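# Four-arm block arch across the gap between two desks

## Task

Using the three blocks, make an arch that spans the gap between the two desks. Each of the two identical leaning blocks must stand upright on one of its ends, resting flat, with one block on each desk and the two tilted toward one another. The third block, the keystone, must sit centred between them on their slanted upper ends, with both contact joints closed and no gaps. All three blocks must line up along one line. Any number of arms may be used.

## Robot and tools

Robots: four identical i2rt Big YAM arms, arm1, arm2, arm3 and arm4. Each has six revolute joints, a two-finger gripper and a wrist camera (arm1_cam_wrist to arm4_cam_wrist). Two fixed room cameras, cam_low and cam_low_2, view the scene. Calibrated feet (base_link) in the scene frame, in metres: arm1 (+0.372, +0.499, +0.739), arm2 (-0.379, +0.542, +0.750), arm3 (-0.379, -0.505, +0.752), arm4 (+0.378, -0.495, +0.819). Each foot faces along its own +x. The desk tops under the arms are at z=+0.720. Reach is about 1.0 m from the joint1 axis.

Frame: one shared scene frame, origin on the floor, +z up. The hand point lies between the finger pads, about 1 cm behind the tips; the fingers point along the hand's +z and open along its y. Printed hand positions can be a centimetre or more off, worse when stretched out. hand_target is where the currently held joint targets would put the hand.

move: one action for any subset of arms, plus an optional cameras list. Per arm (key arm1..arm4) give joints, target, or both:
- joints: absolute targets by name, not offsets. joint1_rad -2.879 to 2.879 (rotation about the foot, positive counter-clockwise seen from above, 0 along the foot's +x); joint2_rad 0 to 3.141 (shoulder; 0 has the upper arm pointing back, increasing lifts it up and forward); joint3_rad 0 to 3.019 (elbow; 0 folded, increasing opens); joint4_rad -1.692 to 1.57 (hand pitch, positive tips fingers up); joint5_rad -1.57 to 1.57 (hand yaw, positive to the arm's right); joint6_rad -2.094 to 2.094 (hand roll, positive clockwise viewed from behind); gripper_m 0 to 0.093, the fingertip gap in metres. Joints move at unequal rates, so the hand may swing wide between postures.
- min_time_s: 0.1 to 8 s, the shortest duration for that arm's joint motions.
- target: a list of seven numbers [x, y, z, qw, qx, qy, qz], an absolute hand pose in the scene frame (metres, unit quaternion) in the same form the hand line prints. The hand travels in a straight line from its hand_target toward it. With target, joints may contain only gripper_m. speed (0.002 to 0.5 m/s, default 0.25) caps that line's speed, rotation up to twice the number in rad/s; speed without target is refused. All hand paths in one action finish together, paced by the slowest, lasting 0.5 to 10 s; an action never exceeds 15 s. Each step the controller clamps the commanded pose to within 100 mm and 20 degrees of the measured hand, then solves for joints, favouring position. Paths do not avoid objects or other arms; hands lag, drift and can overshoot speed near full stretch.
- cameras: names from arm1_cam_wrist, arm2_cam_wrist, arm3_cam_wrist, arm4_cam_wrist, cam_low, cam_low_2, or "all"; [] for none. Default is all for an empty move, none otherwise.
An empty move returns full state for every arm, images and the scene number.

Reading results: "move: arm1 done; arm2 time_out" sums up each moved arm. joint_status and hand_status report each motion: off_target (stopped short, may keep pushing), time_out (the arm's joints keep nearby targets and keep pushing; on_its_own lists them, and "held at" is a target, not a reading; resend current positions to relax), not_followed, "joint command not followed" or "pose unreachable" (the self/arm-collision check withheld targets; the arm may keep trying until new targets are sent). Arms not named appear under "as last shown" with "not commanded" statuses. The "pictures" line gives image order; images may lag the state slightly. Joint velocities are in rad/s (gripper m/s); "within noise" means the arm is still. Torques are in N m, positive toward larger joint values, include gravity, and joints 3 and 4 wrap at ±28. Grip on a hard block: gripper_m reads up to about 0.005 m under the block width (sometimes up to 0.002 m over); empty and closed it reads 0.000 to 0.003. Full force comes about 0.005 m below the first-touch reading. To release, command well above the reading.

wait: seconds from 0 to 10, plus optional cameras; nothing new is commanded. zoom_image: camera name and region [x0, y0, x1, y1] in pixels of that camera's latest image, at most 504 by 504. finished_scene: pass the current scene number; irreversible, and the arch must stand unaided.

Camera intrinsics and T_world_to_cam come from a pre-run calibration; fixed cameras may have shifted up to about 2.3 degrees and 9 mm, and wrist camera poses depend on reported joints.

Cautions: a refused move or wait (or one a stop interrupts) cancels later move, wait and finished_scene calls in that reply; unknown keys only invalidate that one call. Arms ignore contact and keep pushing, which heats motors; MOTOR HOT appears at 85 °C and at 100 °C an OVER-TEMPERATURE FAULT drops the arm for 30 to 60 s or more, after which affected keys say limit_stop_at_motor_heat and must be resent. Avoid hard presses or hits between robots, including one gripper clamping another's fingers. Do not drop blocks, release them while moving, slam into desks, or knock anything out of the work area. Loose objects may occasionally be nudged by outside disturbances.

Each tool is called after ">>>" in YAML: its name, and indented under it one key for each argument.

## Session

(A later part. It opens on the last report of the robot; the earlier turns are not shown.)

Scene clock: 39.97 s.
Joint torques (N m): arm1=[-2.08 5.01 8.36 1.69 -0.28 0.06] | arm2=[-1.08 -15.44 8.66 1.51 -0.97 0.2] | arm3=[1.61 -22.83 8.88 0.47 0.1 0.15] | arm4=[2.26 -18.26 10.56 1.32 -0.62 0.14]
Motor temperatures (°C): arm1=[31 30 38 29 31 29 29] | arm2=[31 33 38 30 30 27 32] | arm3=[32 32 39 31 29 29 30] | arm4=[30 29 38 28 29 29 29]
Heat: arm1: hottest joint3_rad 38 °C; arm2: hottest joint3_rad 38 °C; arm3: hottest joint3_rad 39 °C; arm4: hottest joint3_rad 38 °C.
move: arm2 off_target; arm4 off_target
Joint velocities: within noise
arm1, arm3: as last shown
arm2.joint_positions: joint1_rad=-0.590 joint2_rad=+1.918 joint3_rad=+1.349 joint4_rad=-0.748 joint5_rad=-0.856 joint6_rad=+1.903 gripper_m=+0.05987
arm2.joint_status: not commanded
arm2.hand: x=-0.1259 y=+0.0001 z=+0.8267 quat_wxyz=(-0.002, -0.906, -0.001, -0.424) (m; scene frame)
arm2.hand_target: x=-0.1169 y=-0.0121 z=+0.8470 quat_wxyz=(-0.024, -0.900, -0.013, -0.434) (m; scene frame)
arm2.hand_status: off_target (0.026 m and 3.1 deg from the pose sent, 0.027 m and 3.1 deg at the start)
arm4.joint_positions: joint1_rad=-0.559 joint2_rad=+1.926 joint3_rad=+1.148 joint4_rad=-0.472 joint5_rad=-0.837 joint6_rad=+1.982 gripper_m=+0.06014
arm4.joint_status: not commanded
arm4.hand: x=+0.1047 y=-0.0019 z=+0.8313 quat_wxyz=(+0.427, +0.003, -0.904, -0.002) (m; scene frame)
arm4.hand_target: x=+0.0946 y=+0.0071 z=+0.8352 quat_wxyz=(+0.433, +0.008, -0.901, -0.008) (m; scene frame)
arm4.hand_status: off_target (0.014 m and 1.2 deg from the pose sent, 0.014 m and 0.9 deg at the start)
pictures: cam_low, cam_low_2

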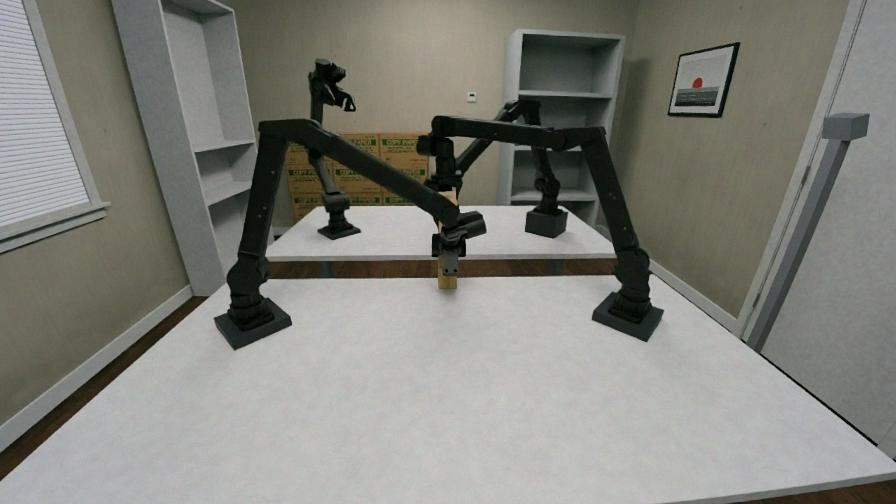

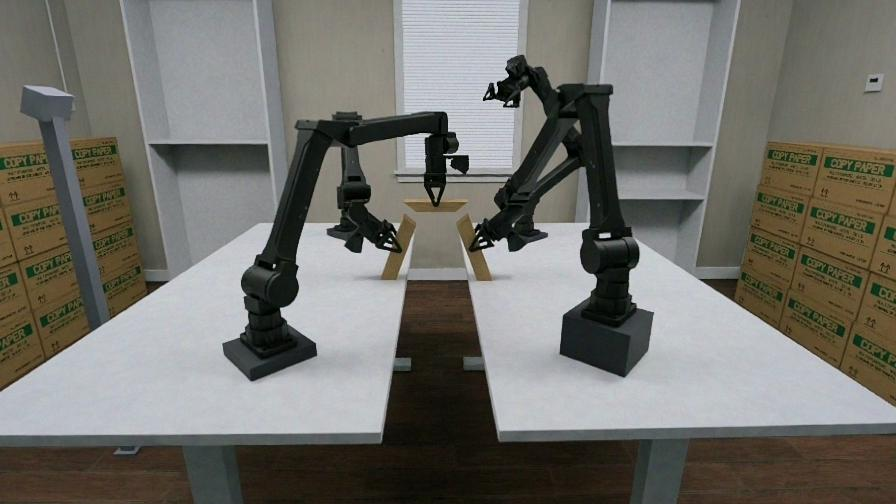

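>>> move:
  arm4: {"target": [0.0915, 0.0075, 0.8350, -0.4331, -0.008, 0.9013, 0.008], "speed": 0.05}
  arm3: {"target": [-0.0195, 0.0095, 0.985, 0.040, 0.0, 0.9993, 0.008], "speed": 0.05}
  cameras: ["cam_low_2", "cam_low"]

>>> zoom_image:
  camera: "cam_low_2"
  region: [395, 190, 475, 250]

>>> zoom_image:
  camera: "cam_low"
  region: [400, 160, 500, 300]

Scene clock: 41.23 s.
Joint torques (N m): arm1=[-1.49 6.24 8.47 1.88 -0.27 0.07] | arm2=[-0.85 -15.56 8.69 1.46 -0.95 0.22] | arm3=[2.2 -23.77 8.68 0.49 0.18 0.12] | arm4=[2.55 -18.14 10.66 1.37 -0.61 0.1]
Motor temperatures (°C): arm1=[31 30 38 29 31 29 29] | arm2=[31 33 38 30 30 27 32] | arm3=[32 32 39 31 29 29 30] | arm4=[30 29 38 28 29 29 29]
Heat: arm1: hottest joint3_rad 38 °C; arm2: hottest joint3_rad 38 °C; arm3: hottest joint3_rad 39 °C; arm4: hottest joint3_rad 38 °C.
move: arm3 off_target; arm4 off_target
Joint velocities: within noise
arm1, arm2: as last shown
arm2.joint_positions: joint1_rad=-0.590 joint2_rad=+1.918 joint3_rad=+1.349 joint4_rad=-0.747 joint5_rad=-0.856 joint6_rad=+1.903 gripper_m=+0.05987
arm3.joint_positions: joint1_rad=+0.205 joint2_rad=+2.025 joint3_rad=+2.045 joint4_rad=-1.598 joint5_rad=+0.053 joint6_rad=+0.967 gripper_m=+0.06156
arm3.joint_status: not commanded
arm3.hand: x=-0.0137 y=+0.0037 z=+0.9634 quat_wxyz=(-0.025, -0.002, -1.000, +0.012) (m; scene frame)
arm3.hand_target: x=-0.0195 y=+0.0091 z=+0.9848 quat_wxyz=(-0.040, +0.000, -0.999, -0.008) (m; scene frame)
arm3.hand_status: off_target (0.023 m and 2.8 deg from the pose sent, 0.009 m and 2.7 deg at the start)
arm4.joint_positions: joint1_rad=-0.559 joint2_rad=+1.926 joint3_rad=+1.148 joint4_rad=-0.468 joint5_rad=-0.835 joint6_rad=+1.993 gripper_m=+0.06014
arm4.joint_status: not commanded
arm4.hand: x=+0.1043 y=-0.0012 z=+0.8314 quat_wxyz=(+0.427, -0.001, -0.904, -0.001) (m; scene frame)
arm4.hand_target: x=+0.0916 y=+0.0069 z=+0.8352 quat_wxyz=(+0.433, +0.008, -0.901, -0.008) (m; scene frame)
arm4.hand_status: off_target (0.016 m and 1.5 deg from the pose sent, 0.017 m and 1.2 deg at the start)
pictures: cam_low, cam_low_2

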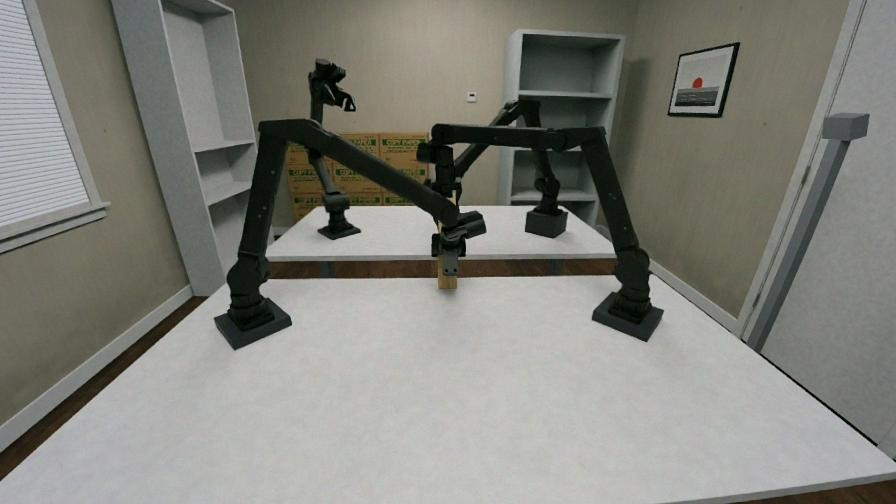

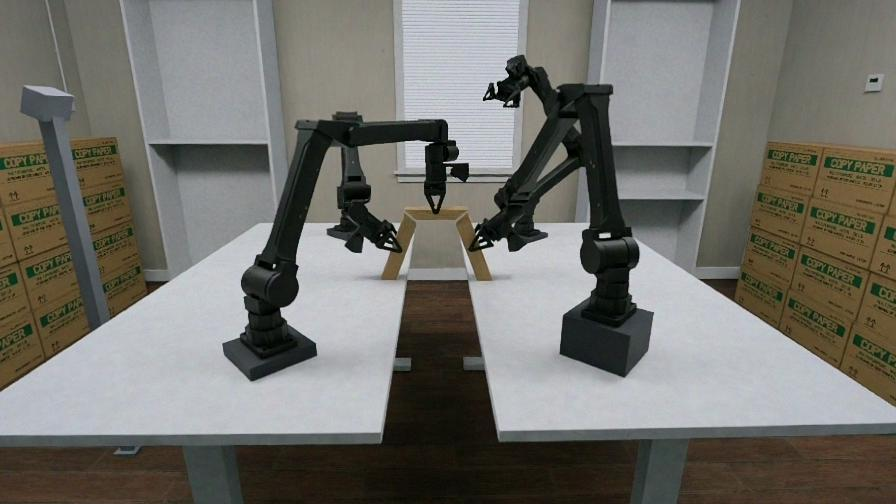

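Scaled by 6.300 from the camera's 896x504 image, which has a finer 1280x720 frame.

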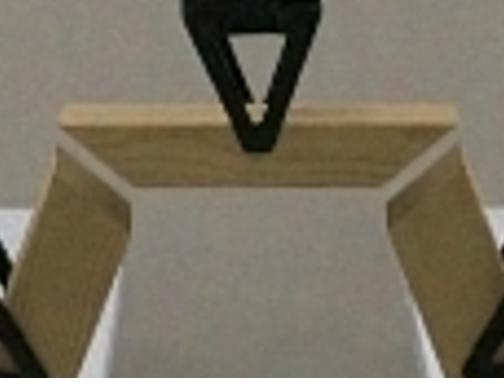

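Scaled by 3.600 from the camera's 896x504 image, which has a finer 1280x720 frame.

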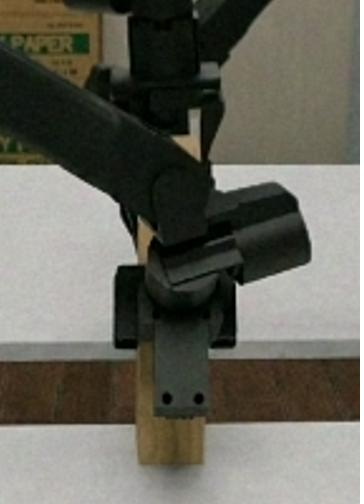

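>>> move:
  arm2: {"target": [-0.1175, -0.0120, 0.840, 0.024, 0.9005, 0.013, 0.4342], "speed": 0.03}
  arm4: {"target": [0.0945, 0.0055, 0.828, -0.4331, -0.008, 0.9013, 0.008], "speed": 0.03}
  cameras: ["cam_low_2", "cam_low"]

>>> zoom_image:
  camera: "cam_low_2"
  region: [375, 250, 500, 290]

>>> zoom_image:
  camera: "cam_low_2"
  region: [395, 190, 475, 250]

>>> zoom_image:
  camera: "cam_low"
  region: [400, 160, 500, 300]

Scene clock: 42.60 s.
Joint torques (N m): arm1=[-2.55 5.54 8.58 1.83 -0.25 0.09] | arm2=[-0.67 -15.27 8.09 1.58 -0.96 0.21] | arm3=[1.61 -24.41 8.49 0.69 0.21 0.1] | arm4=[2.2 -17.55 9.69 1.57 -0.66 0.02]
Motor temperatures (°C): arm1=[31 30 38 29 31 29 29] | arm2=[31 33 38 30 30 27 32] | arm3=[32 32 39 31 29 29 30] | arm4=[30 29 38 28 29 29 29]
Heat: arm1: hottest joint3_rad 38 °C; arm2: hottest joint3_rad 38 °C; arm3: hottest joint3_rad 39 °C; arm4: hottest joint3_rad 38 °C.
move: arm2 off_target; arm4 off_target
Joint velocities: within noise
arm1.joint_positions: joint1_rad=-0.230 joint2_rad=+0.505 joint3_rad=+1.329 joint4_rad=-1.260 joint5_rad=-0.187 joint6_rad=-0.417 gripper_m=+0.09396
arm1.joint_status: not commanded
arm1.hand: x=+0.2037 y=+0.3768 z=+1.2888 quat_wxyz=(-0.112, -0.730, -0.418, +0.529) (m; scene frame)
arm1.hand_target: x=+0.2061 y=+0.3784 z=+1.3005 quat_wxyz=(-0.112, -0.723, -0.416, +0.540) (m; scene frame)
arm1.hand_status: not commanded
arm2.joint_positions: joint1_rad=-0.590 joint2_rad=+1.920 joint3_rad=+1.349 joint4_rad=-0.734 joint5_rad=-0.856 joint6_rad=+1.903 gripper_m=+0.05987
arm2.joint_status: not commanded
arm2.hand: x=-0.1252 y=-0.0021 z=+0.8262 quat_wxyz=(-0.007, -0.905, -0.004, -0.425) (m; scene frame)
arm2.hand_target: x=-0.1176 y=-0.0114 z=+0.8404 quat_wxyz=(-0.024, -0.900, -0.013, -0.434) (m; scene frame)
arm2.hand_status: off_target (0.019 m and 2.5 deg from the pose sent, 0.020 m and 3.1 deg at the start)
arm3: as last shown
arm4.joint_positions: joint1_rad=-0.559 joint2_rad=+1.927 joint3_rad=+1.148 joint4_rad=-0.457 joint5_rad=-0.835 joint6_rad=+1.996 gripper_m=+0.06014
arm4.joint_status: not commanded
arm4.hand: x=+0.1038 y=+0.0004 z=+0.8314 quat_wxyz=(+0.428, +0.000, -0.904, -0.005) (m; scene frame)
arm4.hand_target: x=+0.0946 y=+0.0052 z=+0.8282 quat_wxyz=(+0.433, +0.008, -0.901, -0.008) (m; scene frame)
arm4.hand_status: off_target (0.011 m and 1.2 deg from the pose sent, 0.012 m and 1.5 deg at the start)
pictures: cam_low, cam_low_2

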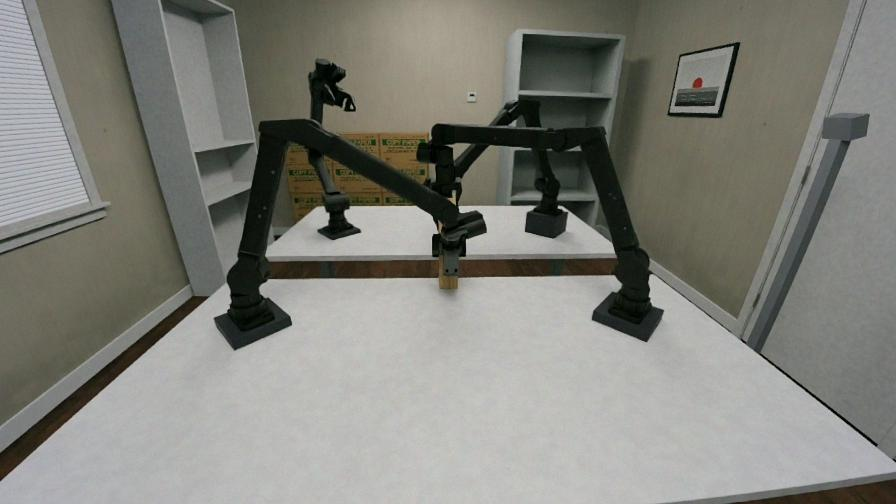

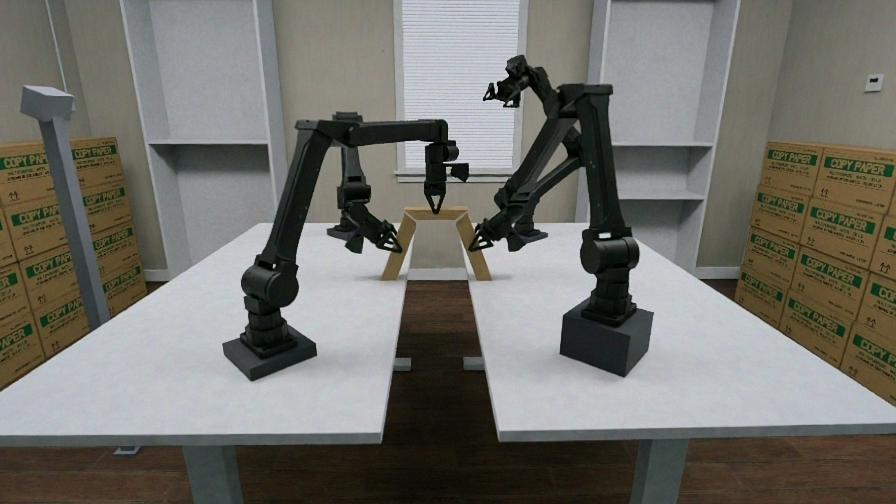

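Scaled by 4.032 from the camera's 896x504 image, which has a finer 1280x720 frame.

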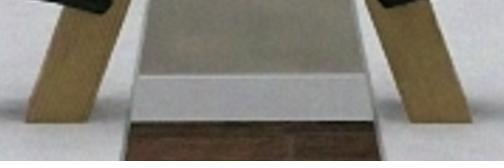

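Scaled by 6.300 from the camera's 896x504 image, which has a finer 1280x720 frame.

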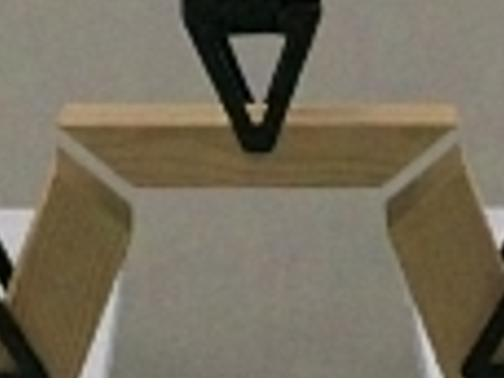

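Scaled by 3.600 from the camera's 896x504 image, which has a finer 1280x720 frame.

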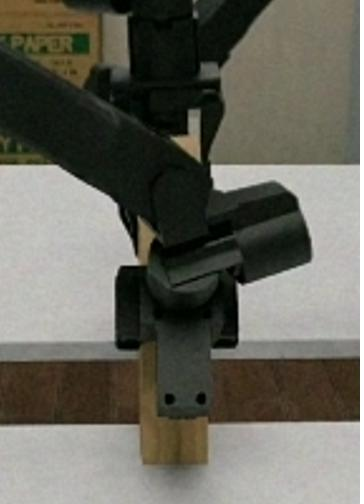

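>>> move:
  arm3: {"target": [-0.0195, 0.0090, 0.968, 0.040, 0.0, 0.9991, 0.012], "speed": 0.04}
  cameras: ["cam_low_2", "cam_low"]

>>> zoom_image:
  camera: "cam_low_2"
  region: [395, 190, 475, 250]

Scene clock: 44.20 s.
Joint torques (N m): arm1=[-1.44 5.89 8.42 1.95 -0.26 0.03] | arm2=[-0.67 -15.27 8.08 1.54 -0.97 0.21] | arm3=[2.08 -25.05 8.69 0.68 -0.01 0.11] | arm4=[2.26 -17.49 9.72 1.55 -0.66 0.02]
Motor temperatures (°C): arm1=[31 30 38 29 31 29 29] | arm2=[31 33 39 30 30 27 32] | arm3=[32 32 39 31 29 29 30] | arm4=[30 30 38 28 29 29 29]
Heat: arm1: hottest joint3_rad 38 °C; arm2: hottest joint3_rad 39 °C; arm3: hottest joint3_rad 39 °C; arm4: hottest joint3_rad 38 °C.
move: arm3 off_target
Joint velocities: within noise
arm1, arm2, arm4: as last shown
arm3.joint_positions: joint1_rad=+0.205 joint2_rad=+2.025 joint3_rad=+1.986 joint4_rad=-1.542 joint5_rad=+0.053 joint6_rad=+0.967 gripper_m=+0.06156
arm3.joint_status: not commanded
arm3.hand: x=-0.0141 y=+0.0031 z=+0.9406 quat_wxyz=(-0.024, -0.002, -1.000, +0.013) (m; scene frame)
arm3.hand_target: x=-0.0196 y=+0.0084 z=+0.9676 quat_wxyz=(-0.040, +0.000, -0.999, -0.012) (m; scene frame)
arm3.hand_status: off_target (0.029 m and 3.4 deg from the pose sent, 0.009 m and 3.2 deg at the start)
pictures: cam_low, cam_low_2

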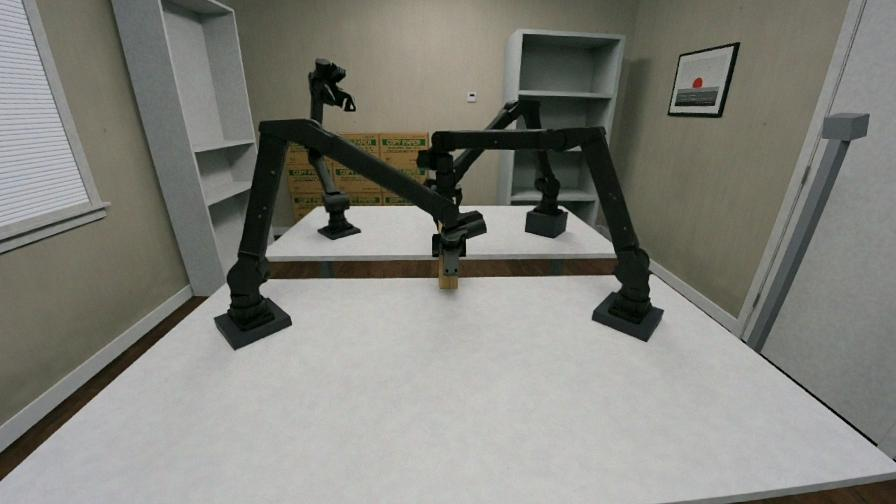

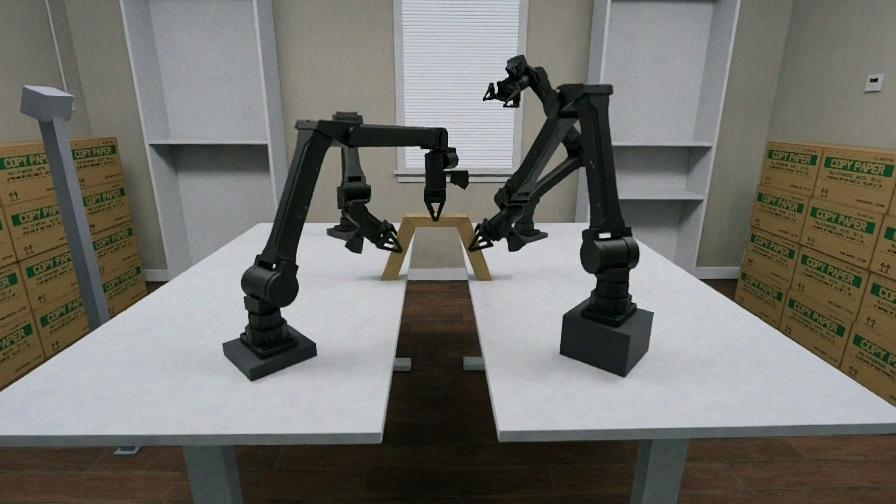

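Scaled by 6.300 from the camera's 896x504 image, which has a finer 1280x720 frame.

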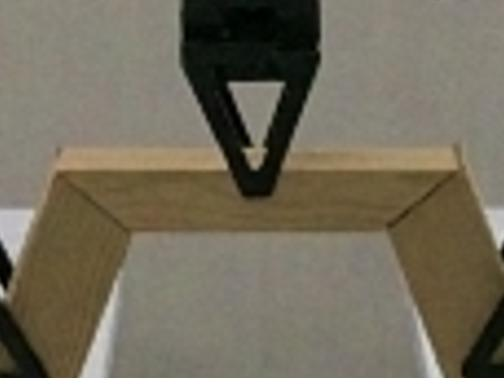

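>>> move:
  arm3: {"target": [-0.0190, 0.0090, 0.9635, 0.040, 0.0, 0.9991, 0.012], "speed": 0.03}
  arm2: {"target": [-0.1182, -0.0100, 0.8375, 0.024, 0.9005, 0.013, 0.4342], "speed": 0.03}
  arm4: {"target": [0.0955, 0.0042, 0.8255, -0.4331, -0.008, 0.9013, 0.008], "speed": 0.03}
  cameras: ["cam_low_2"]

>>> zoom_image:
  camera: "cam_low_2"
  region: [395, 190, 475, 250]

Scene clock: 45.33 s.
Joint torques (N m): arm1=[-2.14 6.48 8.35 1.8 -0.24 0.07] | arm2=[-0.73 -15.38 7.47 1.65 -0.94 0.2] | arm3=[1.38 -24.29 8.36 0.61 0.01 0.15] | arm4=[2.14 -17.44 9.18 1.66 -0.68 -0.03]
Motor temperatures (°C): arm1=[31 30 38 29 31 29 29] | arm2=[31 34 39 30 30 27 32] | arm3=[32 32 39 31 29 29 30] | arm4=[30 30 38 28 29 29 30]
Heat: arm1: hottest joint3_rad 38 °C; arm2: hottest joint3_rad 39 °C; arm3: hottest joint3_rad 39 °C; arm4: hottest joint3_rad 38 °C.
move: arm2 off_target; arm3 off_target; arm4 off_target
Joint velocities: within noise
arm1: as last shown
arm2.joint_positions: joint1_rad=-0.590 joint2_rad=+1.921 joint3_rad=+1.348 joint4_rad=-0.729 joint5_rad=-0.856 joint6_rad=+1.903 gripper_m=+0.05987
arm2.joint_status: not commanded
arm2.hand: x=-0.1251 y=-0.0025 z=+0.8258 quat_wxyz=(-0.009, -0.905, -0.004, -0.426) (m; scene frame)
arm2.hand_target: x=-0.1182 y=-0.0095 z=+0.8377 quat_wxyz=(-0.024, -0.900, -0.013, -0.434) (m; scene frame)
arm2.hand_status: off_target (0.016 m and 2.3 deg from the pose sent, 0.016 m and 2.5 deg at the start)
arm3.joint_positions: joint1_rad=+0.205 joint2_rad=+2.023 joint3_rad=+1.980 joint4_rad=-1.532 joint5_rad=+0.053 joint6_rad=+0.967 gripper_m=+0.06156
arm3.joint_status: not commanded
arm3.hand: x=-0.0137 y=+0.0038 z=+0.9397 quat_wxyz=(-0.026, -0.002, -1.000, +0.011) (m; scene frame)
arm3.hand_target: x=-0.0191 y=+0.0086 z=+0.9632 quat_wxyz=(-0.040, +0.000, -0.999, -0.012) (m; scene frame)
arm3.hand_status: off_target (0.025 m and 3.1 deg from the pose sent, 0.024 m and 3.4 deg at the start)
arm4.joint_positions: joint1_rad=-0.559 joint2_rad=+1.928 joint3_rad=+1.148 joint4_rad=-0.454 joint5_rad=-0.835 joint6_rad=+1.999 gripper_m=+0.06014
arm4.joint_status: not commanded
arm4.hand: x=+0.1037 y=+0.0009 z=+0.8314 quat_wxyz=(+0.428, -0.001, -0.904, -0.005) (m; scene frame)
arm4.hand_target: x=+0.0956 y=+0.0039 z=+0.8257 quat_wxyz=(+0.433, +0.008, -0.901, -0.008) (m; scene frame)
arm4.hand_status: off_target (0.011 m and 1.2 deg from the pose sent, 0.011 m and 1.2 deg at the start)
pictures: cam_low_2

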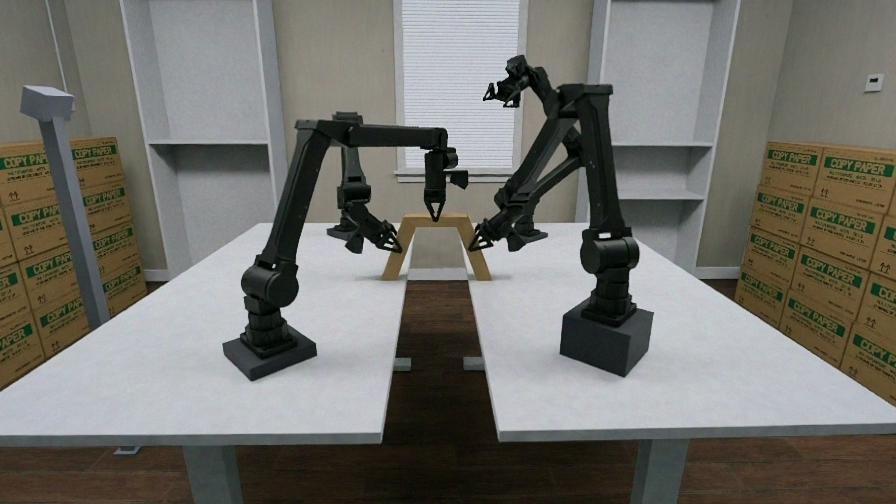

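Scaled by 6.300 from the camera's 896x504 image, which has a finer 1280x720 frame.

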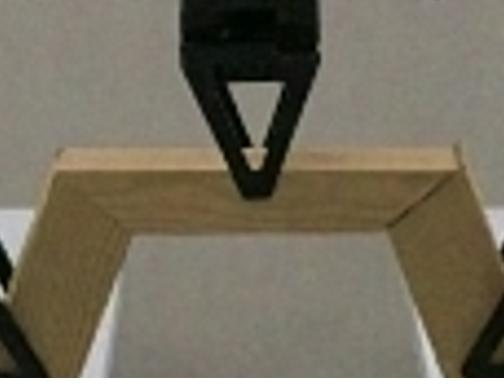

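>>> move:
  arm3: {"target": [-0.0180, 0.0085, 0.9590, 0.040, 0.0, 0.9991, 0.012], "speed": 0.03}
  arm2: {"target": [-0.1195, -0.0085, 0.8320, 0.024, 0.9005, 0.013, 0.4342], "speed": 0.03}
  arm4: {"target": [0.0970, 0.0035, 0.8205, -0.4331, -0.008, 0.9013, 0.008], "speed": 0.03}
  cameras: ["cam_low_2", "cam_low"]

>>> zoom_image:
  camera: "cam_low_2"
  region: [370, 190, 510, 290]

>>> zoom_image:
  camera: "cam_low"
  region: [400, 160, 500, 300]

Scene clock: 46.53 s.
Joint torques (N m): arm1=[-1.85 5.77 8.43 1.74 -0.25 0.09] | arm2=[-0.73 -14.74 7.16 1.76 -0.7 0.17] | arm3=[1.55 -23.65 8.03 0.66 0.03 0.14] | arm4=[1.96 -16.85 8.7 1.84 -0.64 -0.1]
Motor temperatures (°C): arm1=[31 30 38 29 31 29 29] | arm2=[31 34 39 30 30 27 32] | arm3=[32 32 39 31 29 29 30] | arm4=[30 30 38 28 29 29 30]
Heat: arm1: hottest joint3_rad 38 °C; arm2: hottest joint3_rad 39 °C; arm3: hottest joint3_rad 39 °C; arm4: hottest joint3_rad 38 °C.
move: arm2 off_target; arm3 off_target; arm4 off_target
Joint velocities: within noise
arm1: as last shown
arm2.joint_positions: joint1_rad=-0.590 joint2_rad=+1.921 joint3_rad=+1.343 joint4_rad=-0.720 joint5_rad=-0.863 joint6_rad=+1.905 gripper_m=+0.05987
arm2.joint_status: not commanded
arm2.hand: x=-0.1245 y=-0.0017 z=+0.8252 quat_wxyz=(-0.009, -0.903, -0.005, -0.429) (m; scene frame)
arm2.hand_target: x=-0.1195 y=-0.0082 z=+0.8322 quat_wxyz=(-0.024, -0.900, -0.013, -0.434) (m; scene frame)
arm2.hand_status: off_target (0.011 m and 2.0 deg from the pose sent, 0.010 m and 2.3 deg at the start)
arm3.joint_positions: joint1_rad=+0.205 joint2_rad=+2.018 joint3_rad=+1.972 joint4_rad=-1.521 joint5_rad=+0.052 joint6_rad=+0.967 gripper_m=+0.06156
arm3.joint_status: not commanded
arm3.hand: x=-0.0136 y=+0.0042 z=+0.9395 quat_wxyz=(-0.028, -0.002, -1.000, +0.007) (m; scene frame)
arm3.hand_target: x=-0.0181 y=+0.0082 z=+0.9589 quat_wxyz=(-0.040, +0.000, -0.999, -0.012) (m; scene frame)
arm3.hand_status: off_target (0.021 m and 2.7 deg from the pose sent, 0.020 m and 3.1 deg at the start)
arm4.joint_positions: joint1_rad=-0.559 joint2_rad=+1.929 joint3_rad=+1.148 joint4_rad=-0.449 joint5_rad=-0.837 joint6_rad=+2.002 gripper_m=+0.06014
arm4.joint_status: not commanded
arm4.hand: x=+0.1032 y=+0.0016 z=+0.8312 quat_wxyz=(+0.429, -0.001, -0.903, -0.006) (m; scene frame)
arm4.hand_target: x=+0.0971 y=+0.0031 z=+0.8207 quat_wxyz=(+0.433, +0.008, -0.901, -0.008) (m; scene frame)
arm4.hand_status: off_target (0.013 m and 1.2 deg from the pose sent, 0.013 m and 1.2 deg at the start)
pictures: cam_low, cam_low_2

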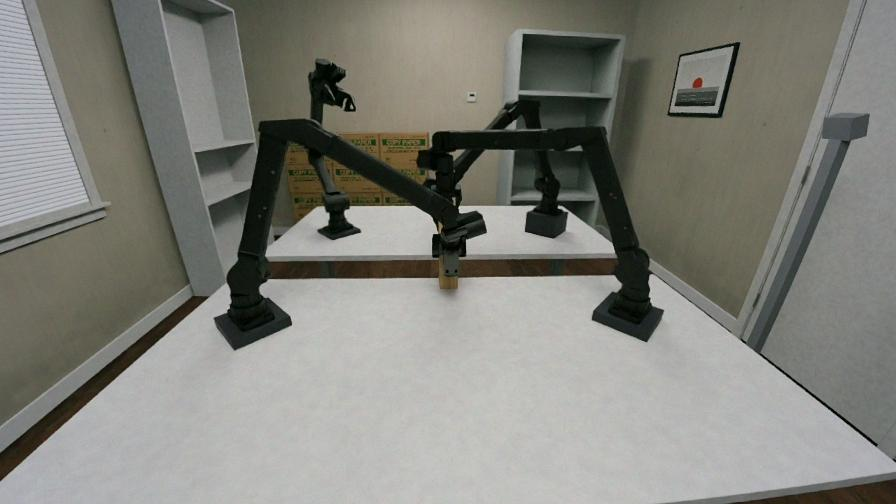

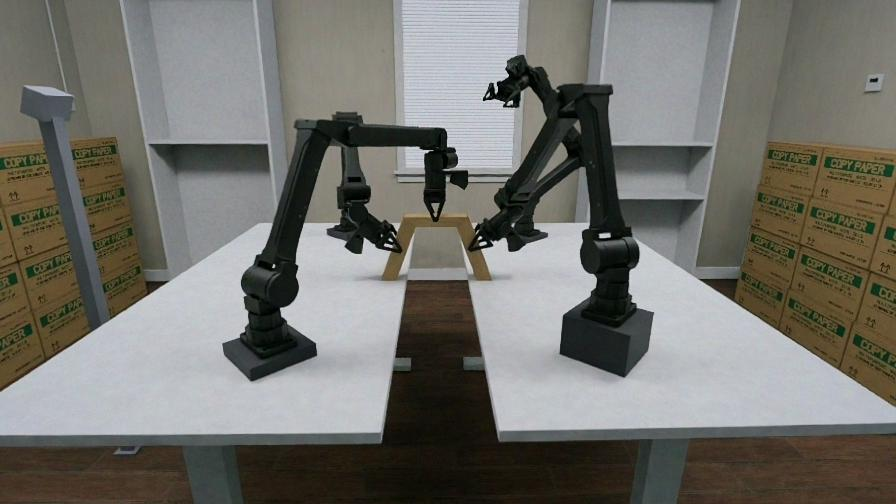

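Scaled by 3.600 from the camera's 896x504 image, which has a finer 1280x720 frame.

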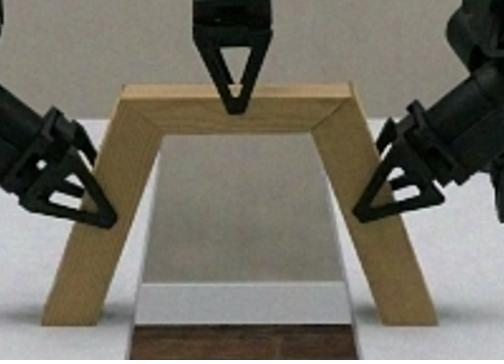

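Scaled by 3.600 from the camera's 896x504 image, which has a finer 1280x720 frame.

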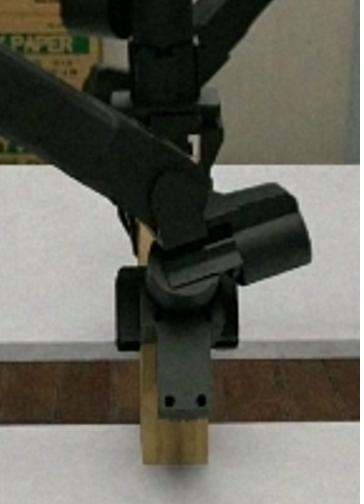

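>>> move:
  cameras: ["arm1_cam_wrist", "arm4_cam_wrist"]

>>> zoom_image:
  camera: "arm1_cam_wrist"
  region: [210, 40, 450, 240]

Scene clock: 46.70 s.
Joint torques (N m): arm1=[-1.9 5.19 8.46 1.84 -0.29 0.1] | arm2=[-1.03 -14.86 7.16 1.8 -0.71 0.17] | arm3=[1.38 -24.35 8.08 0.5 0.01 0.13] | arm4=[1.96 -16.91 8.7 1.84 -0.64 -0.1]
Motor temperatures (°C): arm1=[31 30 38 29 31 29 29] | arm2=[31 34 39 30 30 27 32] | arm3=[32 32 39 31 29 29 30] | arm4=[30 30 38 28 29 29 30]
Heat: arm1: hottest joint3_rad 38 °C; arm2: hottest joint3_rad 39 °C; arm3: hottest joint3_rad 39 °C; arm4: hottest joint3_rad 38 °C.
Joint velocities: within noise
arm1.joint_positions: joint1_rad=-0.230 joint2_rad=+0.505 joint3_rad=+1.329 joint4_rad=-1.260 joint5_rad=-0.187 joint6_rad=-0.417 gripper_m=+0.09396
arm1.joint_status: not commanded
arm1.hand: x=+0.2037 y=+0.3768 z=+1.2888 quat_wxyz=(-0.112, -0.730, -0.418, +0.529) (m; scene frame)
arm1.hand_target: x=+0.2061 y=+0.3784 z=+1.3005 quat_wxyz=(-0.112, -0.723, -0.416, +0.540) (m; scene frame)
arm1.hand_status: not commanded
arm2.joint_positions: joint1_rad=-0.590 joint2_rad=+1.921 joint3_rad=+1.343 joint4_rad=-0.719 joint5_rad=-0.863 joint6_rad=+1.905 gripper_m=+0.05987
arm2.joint_status: not commanded
arm2.hand: x=-0.1245 y=-0.0018 z=+0.8252 quat_wxyz=(-0.009, -0.903, -0.005, -0.429) (m; scene frame)
arm2.hand_target: x=-0.1195 y=-0.0083 z=+0.8322 quat_wxyz=(-0.024, -0.900, -0.013, -0.434) (m; scene frame)
arm2.hand_status: off_target (0.011 m and 2.0 deg from the pose sent, 0.010 m and 2.3 deg at the start)
arm3.joint_positions: joint1_rad=+0.205 joint2_rad=+2.018 joint3_rad=+1.972 joint4_rad=-1.521 joint5_rad=+0.052 joint6_rad=+0.967 gripper_m=+0.06156
arm3.joint_status: not commanded
arm3.hand: x=-0.0136 y=+0.0042 z=+0.9395 quat_wxyz=(-0.028, -0.002, -1.000, +0.007) (m; scene frame)
arm3.hand_target: x=-0.0181 y=+0.0082 z=+0.9589 quat_wxyz=(-0.040, +0.000, -0.999, -0.012) (m; scene frame)
arm3.hand_status: off_target (0.021 m and 2.7 deg from the pose sent, 0.020 m and 3.1 deg at the start)
arm4.joint_positions: joint1_rad=-0.559 joint2_rad=+1.929 joint3_rad=+1.148 joint4_rad=-0.449 joint5_rad=-0.837 joint6_rad=+2.002 gripper_m=+0.06014
arm4.joint_status: not commanded
arm4.hand: x=+0.1032 y=+0.0016 z=+0.8312 quat_wxyz=(+0.429, -0.001, -0.903, -0.006) (m; scene frame)
arm4.hand_target: x=+0.0971 y=+0.0031 z=+0.8207 quat_wxyz=(+0.433, +0.008, -0.901, -0.008) (m; scene frame)
arm4.hand_status: off_target (0.013 m and 1.2 deg from the pose sent, 0.013 m and 1.2 deg at the start)
pictures: arm1_cam_wrist, arm4_cam_wrist
camera_calibration:
arm1_cam_wrist: T_world_to_cam=[[-0.733827, 0.620313, 0.276965, -0.442061], [0.462403, 0.754772, -0.465299, 0.225805], [-0.497677, -0.213379, -0.840706, 1.38729], [0, 0, 0, 1]] pos_world=[0.26161, 0.399803, 1.3938]
arm4_cam_wrist: T_world_to_cam=[[-0.00926508, -0.999953, -0.00299943, 0.00577282], [-0.0513078, -0.00252022, 0.99868, -0.822883], [-0.99864, 0.00940674, -0.051282, 0.267399], [0, 0, 0, 1]] pos_world=[0.224868, 0.00118335, 0.835527]

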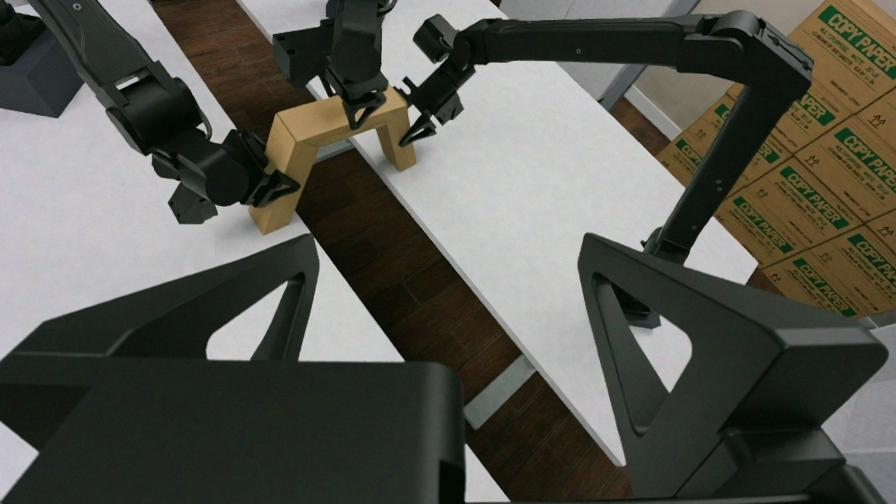

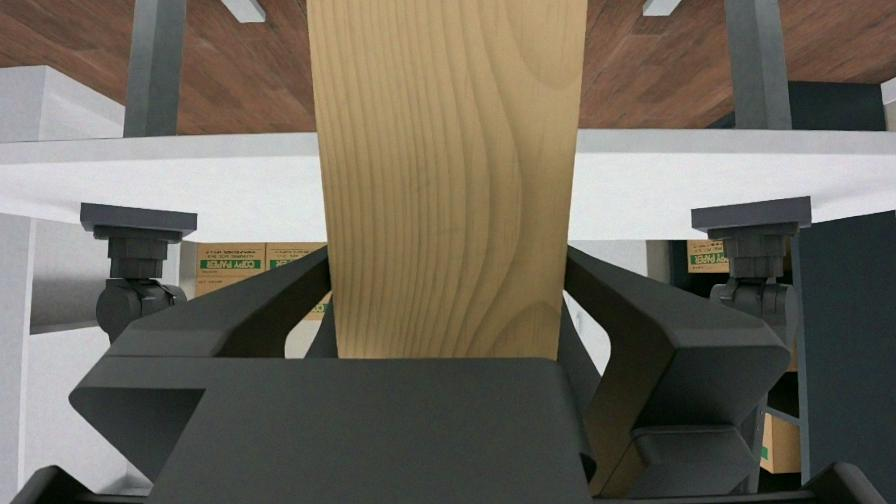

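Scaled by 2.100 from the camera's 896x504 image, which has a finer 1280x720 frame.

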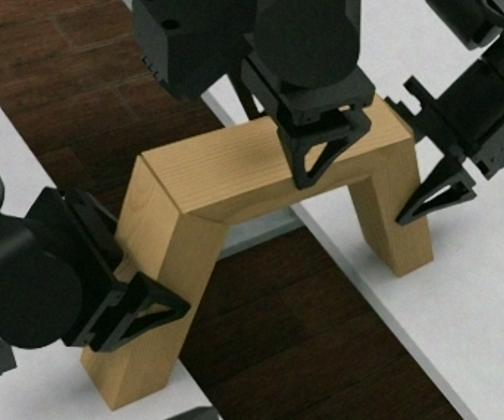

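>>> zoom_image:
  camera: "arm1_cam_wrist"
  region: [240, 80, 330, 170]

>>> zoom_image:
  camera: "arm1_cam_wrist"
  region: [350, 70, 430, 150]

Scaled by 5.600 from the camera's 896x504 image, which has a finer 1280x720 frame.

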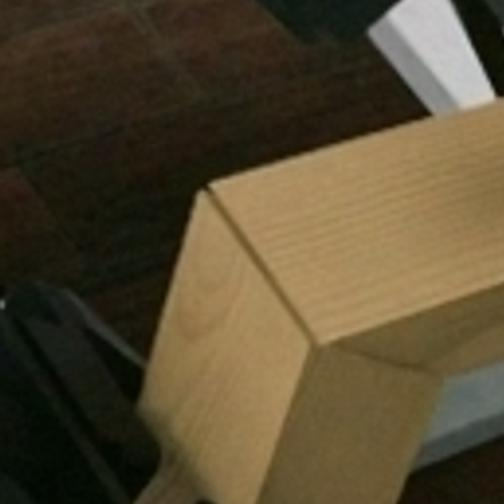

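Scaled by 6.300 from the camera's 896x504 image, which has a finer 1280x720 frame.

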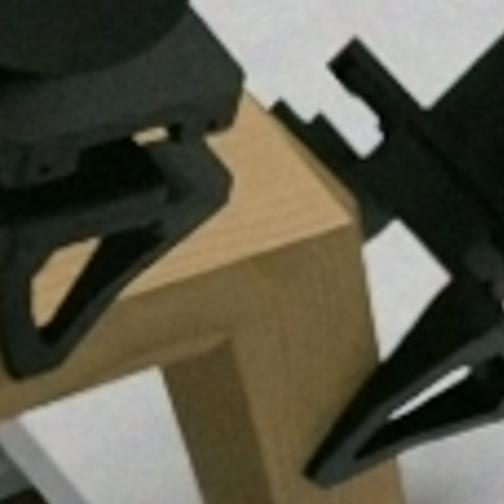

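>>> move:
  arm3: {"joints": {"gripper_m": 0.068}}
  cameras: ["cam_low_2"]

>>> zoom_image:
  camera: "cam_low_2"
  region: [370, 190, 510, 290]

Scene clock: 47.50 s.
Joint torques (N m): arm1=[-1.9 5.95 8.59 1.92 -0.3 0.06] | arm2=[-0.85 -14.86 7.16 1.66 -0.69 0.13] | arm3=[1.14 -23.88 8.09 0.54 -0.01 0.11] | arm4=[1.96 -16.97 8.72 1.78 -0.63 -0.11]
Motor temperatures (°C): arm1=[31 30 39 29 31 29 29] | arm2=[31 34 39 30 30 27 32] | arm3=[32 33 39 31 29 29 30] | arm4=[30 30 38 28 29 29 30]
Heat: arm1: hottest joint3_rad 39 °C; arm2: hottest joint3_rad 39 °C; arm3: hottest joint3_rad 39 °C; arm4: hottest joint3_rad 38 °C.
move: arm3 done
Joint velocities: within noise
arm1: as last shown
arm2.joint_positions: joint1_rad=-0.590 joint2_rad=+1.921 joint3_rad=+1.343 joint4_rad=-0.718 joint5_rad=-0.863 joint6_rad=+1.908 gripper_m=+0.05987
arm2.joint_status: not commanded
arm2.hand: x=-0.1244 y=-0.0020 z=+0.8253 quat_wxyz=(-0.009, -0.903, -0.004, -0.429) (m; scene frame)
arm2.hand_target: x=-0.1195 y=-0.0082 z=+0.8322 quat_wxyz=(-0.024, -0.900, -0.013, -0.434) (m; scene frame)
arm2.hand_status: not commanded
arm3.joint_positions: joint1_rad=+0.205 joint2_rad=+2.018 joint3_rad=+1.972 joint4_rad=-1.519 joint5_rad=+0.052 joint6_rad=+0.967 gripper_m=+0.06789
arm3.joint_status: all done
arm3.hand: x=-0.0133 y=+0.0046 z=+0.9395 quat_wxyz=(-0.028, -0.002, -1.000, +0.006) (m; scene frame)
arm3.hand_target: x=-0.0180 y=+0.0082 z=+0.9589 quat_wxyz=(-0.040, +0.000, -0.999, -0.012) (m; scene frame)
arm3.hand_status: not commanded
arm4.joint_positions: joint1_rad=-0.559 joint2_rad=+1.929 joint3_rad=+1.148 joint4_rad=-0.447 joint5_rad=-0.837 joint6_rad=+2.004 gripper_m=+0.06014
arm4.joint_status: not commanded
arm4.hand: x=+0.1032 y=+0.0018 z=+0.8313 quat_wxyz=(+0.430, -0.002, -0.903, -0.006) (m; scene frame)
arm4.hand_target: x=+0.0971 y=+0.0031 z=+0.8208 quat_wxyz=(+0.433, +0.008, -0.901, -0.008) (m; scene frame)
arm4.hand_status: not commanded
pictures: cam_low_2

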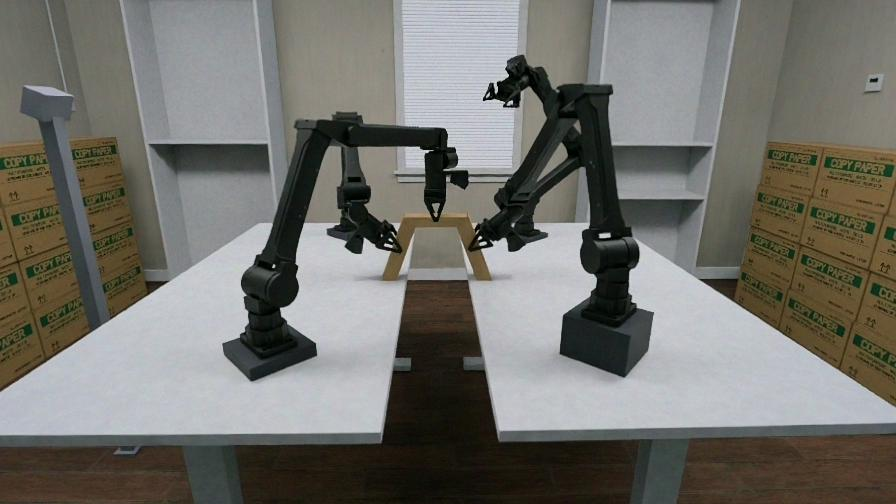

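Scaled by 3.600 from the camera's 896x504 image, which has a finer 1280x720 frame.

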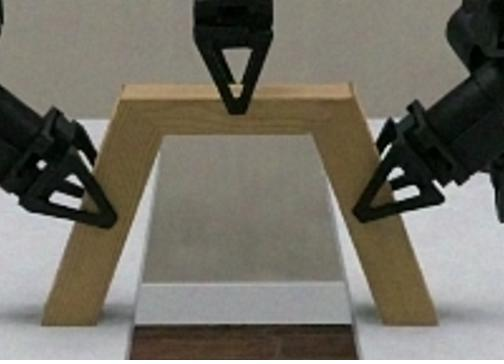

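>>> move:
  arm2: {"joints": {"gripper_m": 0.066}}
  arm4: {"joints": {"gripper_m": 0.066}}
  cameras: ["cam_low_2"]

>>> zoom_image:
  camera: "cam_low_2"
  region: [370, 190, 510, 290]

Scene clock: 48.20 s.
Joint torques (N m): arm1=[-2.14 6.07 8.39 1.87 -0.25 0.1] | arm2=[-0.97 -14.86 7.19 1.35 -0.65 0.13] | arm3=[1.14 -24.29 8.06 0.64 0.05 0.1] | arm4=[1.96 -16.97 8.75 1.25 -0.44 -0.11]
Motor temperatures (°C): arm1=[31 30 39 29 31 29 29] | arm2=[31 34 39 30 30 27 32] | arm3=[32 33 39 31 29 29 30] | arm4=[30 30 38 28 29 29 30]
Heat: arm1: hottest joint3_rad 39 °C; arm2: hottest joint3_rad 39 °C; arm3: hottest joint3_rad 39 °C; arm4: hottest joint3_rad 38 °C.
move: arm2 done; arm4 done
Joint velocities: within noise
arm1, arm3: as last shown
arm2.joint_positions: joint1_rad=-0.590 joint2_rad=+1.921 joint3_rad=+1.343 joint4_rad=-0.709 joint5_rad=-0.864 joint6_rad=+1.908 gripper_m=+0.06587
arm2.joint_status: all done
arm2.hand: x=-0.1240 y=-0.0036 z=+0.8259 quat_wxyz=(-0.013, -0.902, -0.006, -0.431) (m; scene frame)
arm2.hand_target: x=-0.1195 y=-0.0083 z=+0.8322 quat_wxyz=(-0.024, -0.900, -0.013, -0.434) (m; scene frame)
arm2.hand_status: not commanded
arm3.joint_positions: joint1_rad=+0.205 joint2_rad=+2.018 joint3_rad=+1.972 joint4_rad=-1.519 joint5_rad=+0.052 joint6_rad=+0.967 gripper_m=+0.06795
arm4.joint_positions: joint1_rad=-0.559 joint2_rad=+1.930 joint3_rad=+1.148 joint4_rad=-0.432 joint5_rad=-0.842 joint6_rad=+2.004 gripper_m=+0.06590
arm4.joint_status: all done
arm4.hand: x=+0.1020 y=+0.0040 z=+0.8326 quat_wxyz=(+0.433, +0.002, -0.901, -0.012) (m; scene frame)
arm4.hand_target: x=+0.0972 y=+0.0031 z=+0.8206 quat_wxyz=(+0.433, +0.008, -0.901, -0.008) (m; scene frame)
arm4.hand_status: not commanded
pictures: cam_low_2

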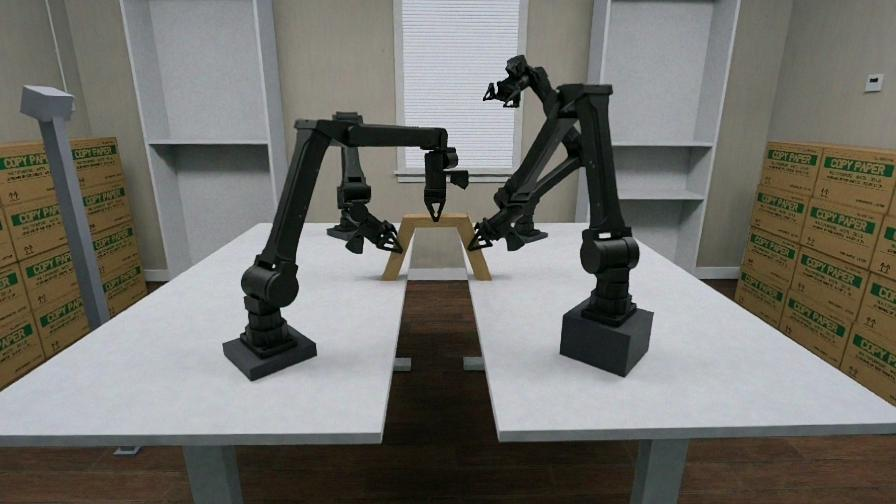

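Scaled by 3.600 from the camera's 896x504 image, which has a finer 1280x720 frame.

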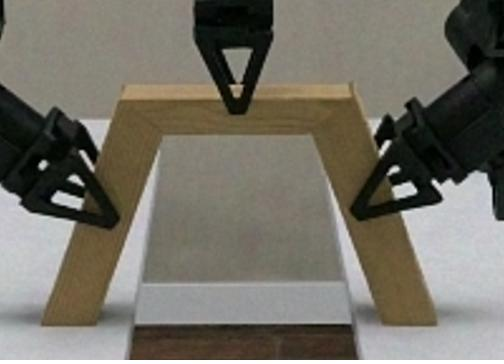

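>>> move:
  arm2: {"joints": {"gripper_m": 0.09}}
  arm4: {"joints": {"gripper_m": 0.09}}
  arm3: {"joints": {"gripper_m": 0.09}}
  cameras: ["arm2_cam_wrist", "arm3_cam_wrist", "arm4_cam_wrist"]

Scene clock: 49.10 s.
Joint torques (N m): arm1=[-1.61 5.3 8.62 1.85 -0.29 0.01] | arm2=[-0.91 -14.92 7.16 1.36 -0.66 0.13] | arm3=[1.55 -24.35 8.23 0.55 0.01 0.12] | arm4=[1.96 -16.91 8.75 1.24 -0.45 -0.11]
Motor temperatures (°C): arm1=[31 30 39 29 31 29 29] | arm2=[31 34 39 30 30 27 32] | arm3=[32 33 39 31 29 29 30] | arm4=[30 30 38 28 29 29 30]
Heat: arm1: hottest joint3_rad 39 °C; arm2: hottest joint3_rad 39 °C; arm3: hottest joint3_rad 39 °C; arm4: hottest joint3_rad 38 °C.
move: arm2 done; arm3 done; arm4 done
Joint velocities: within noise
arm1: as last shown
arm2.joint_positions: joint1_rad=-0.590 joint2_rad=+1.921 joint3_rad=+1.343 joint4_rad=-0.709 joint5_rad=-0.864 joint6_rad=+1.908 gripper_m=+0.08978
arm2.joint_status: all done
arm2.hand: x=-0.1240 y=-0.0036 z=+0.8259 quat_wxyz=(-0.013, -0.902, -0.006, -0.431) (m; scene frame)
arm2.hand_target: x=-0.1195 y=-0.0083 z=+0.8322 quat_wxyz=(-0.024, -0.900, -0.013, -0.434) (m; scene frame)
arm2.hand_status: not commanded
arm3.joint_positions: joint1_rad=+0.205 joint2_rad=+2.018 joint3_rad=+1.972 joint4_rad=-1.519 joint5_rad=+0.052 joint6_rad=+0.967 gripper_m=+0.08985
arm3.joint_status: all done
arm3.hand: x=-0.0133 y=+0.0046 z=+0.9395 quat_wxyz=(-0.028, -0.002, -1.000, +0.006) (m; scene frame)
arm3.hand_target: x=-0.0180 y=+0.0082 z=+0.9589 quat_wxyz=(-0.040, +0.000, -0.999, -0.012) (m; scene frame)
arm3.hand_status: not commanded
arm4.joint_positions: joint1_rad=-0.559 joint2_rad=+1.930 joint3_rad=+1.148 joint4_rad=-0.432 joint5_rad=-0.842 joint6_rad=+2.004 gripper_m=+0.08981
arm4.joint_status: all done
arm4.hand: x=+0.1020 y=+0.0040 z=+0.8326 quat_wxyz=(+0.433, +0.002, -0.901, -0.012) (m; scene frame)
arm4.hand_target: x=+0.0972 y=+0.0031 z=+0.8206 quat_wxyz=(+0.433, +0.008, -0.901, -0.008) (m; scene frame)
arm4.hand_status: not commanded
pictures: arm2_cam_wrist, arm3_cam_wrist, arm4_cam_wrist
camera_calibration:
arm2_cam_wrist: T_world_to_cam=[[0.00878607, 0.999754, -0.0203417, 0.02127], [0.0472982, 0.0199043, 0.998682, -0.818478], [0.998842, -0.00973662, -0.0471118, 0.288633], [0, 0, 0, 1]] pos_world=[-0.249773, -0.00216324, 0.83143]
arm3_cam_wrist: T_world_to_cam=[[0.00369732, -0.999893, 0.0141655, -0.009045], [-0.850648, 0.00430239, 0.525718, -0.499237], [-0.525722, -0.0139936, -0.850541, 0.918594], [0, 0, 0, 1]] pos_world=[0.0582841, 0.00595832, 1.04389]
arm4_cam_wrist: T_world_to_cam=[[-0.00899715, -0.999836, -0.0157212, 0.0187205], [-0.0427598, -0.0153228, 0.998968, -0.825383], [-0.999045, 0.0096601, -0.0426149, 0.258949], [0, 0, 0, 1]] pos_world=[0.223577, 0.0035688, 0.835861]

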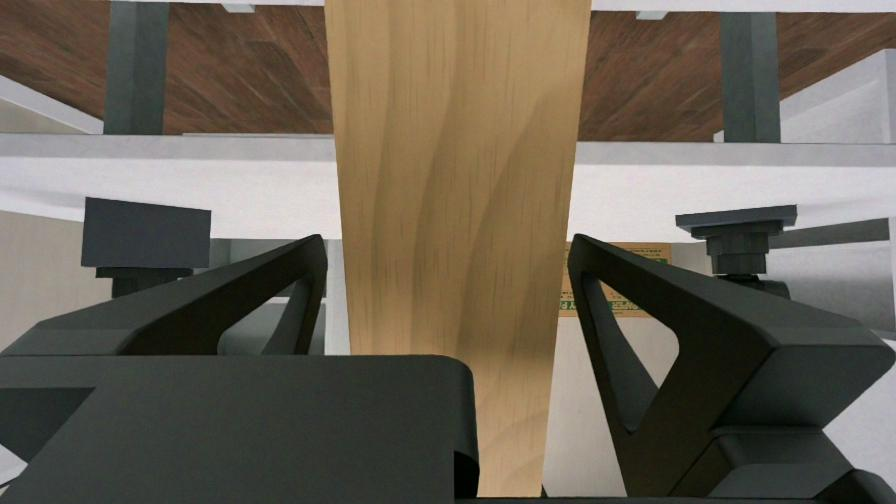

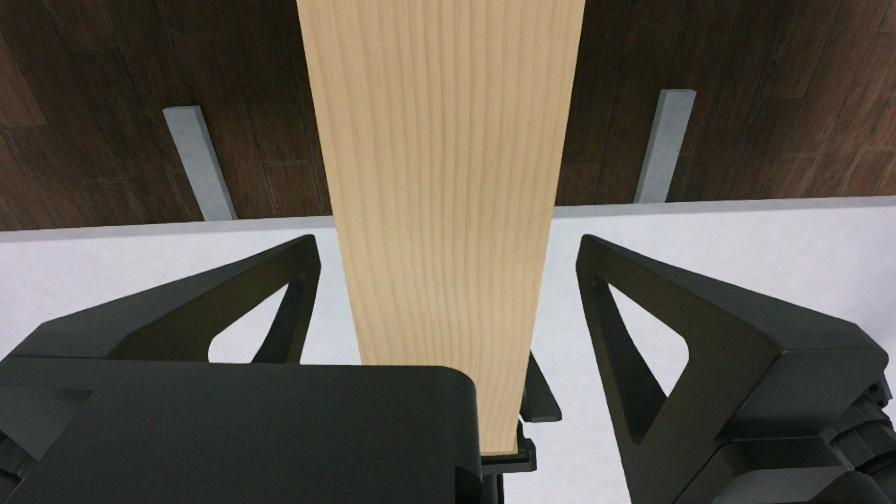

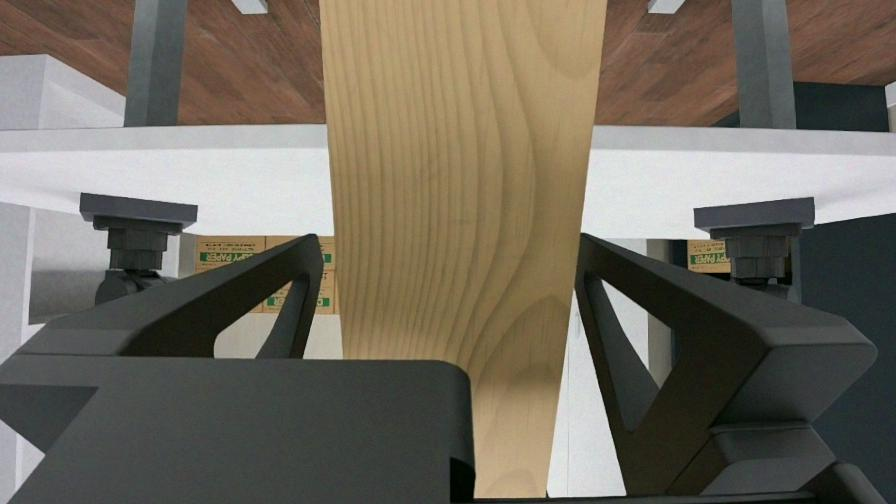

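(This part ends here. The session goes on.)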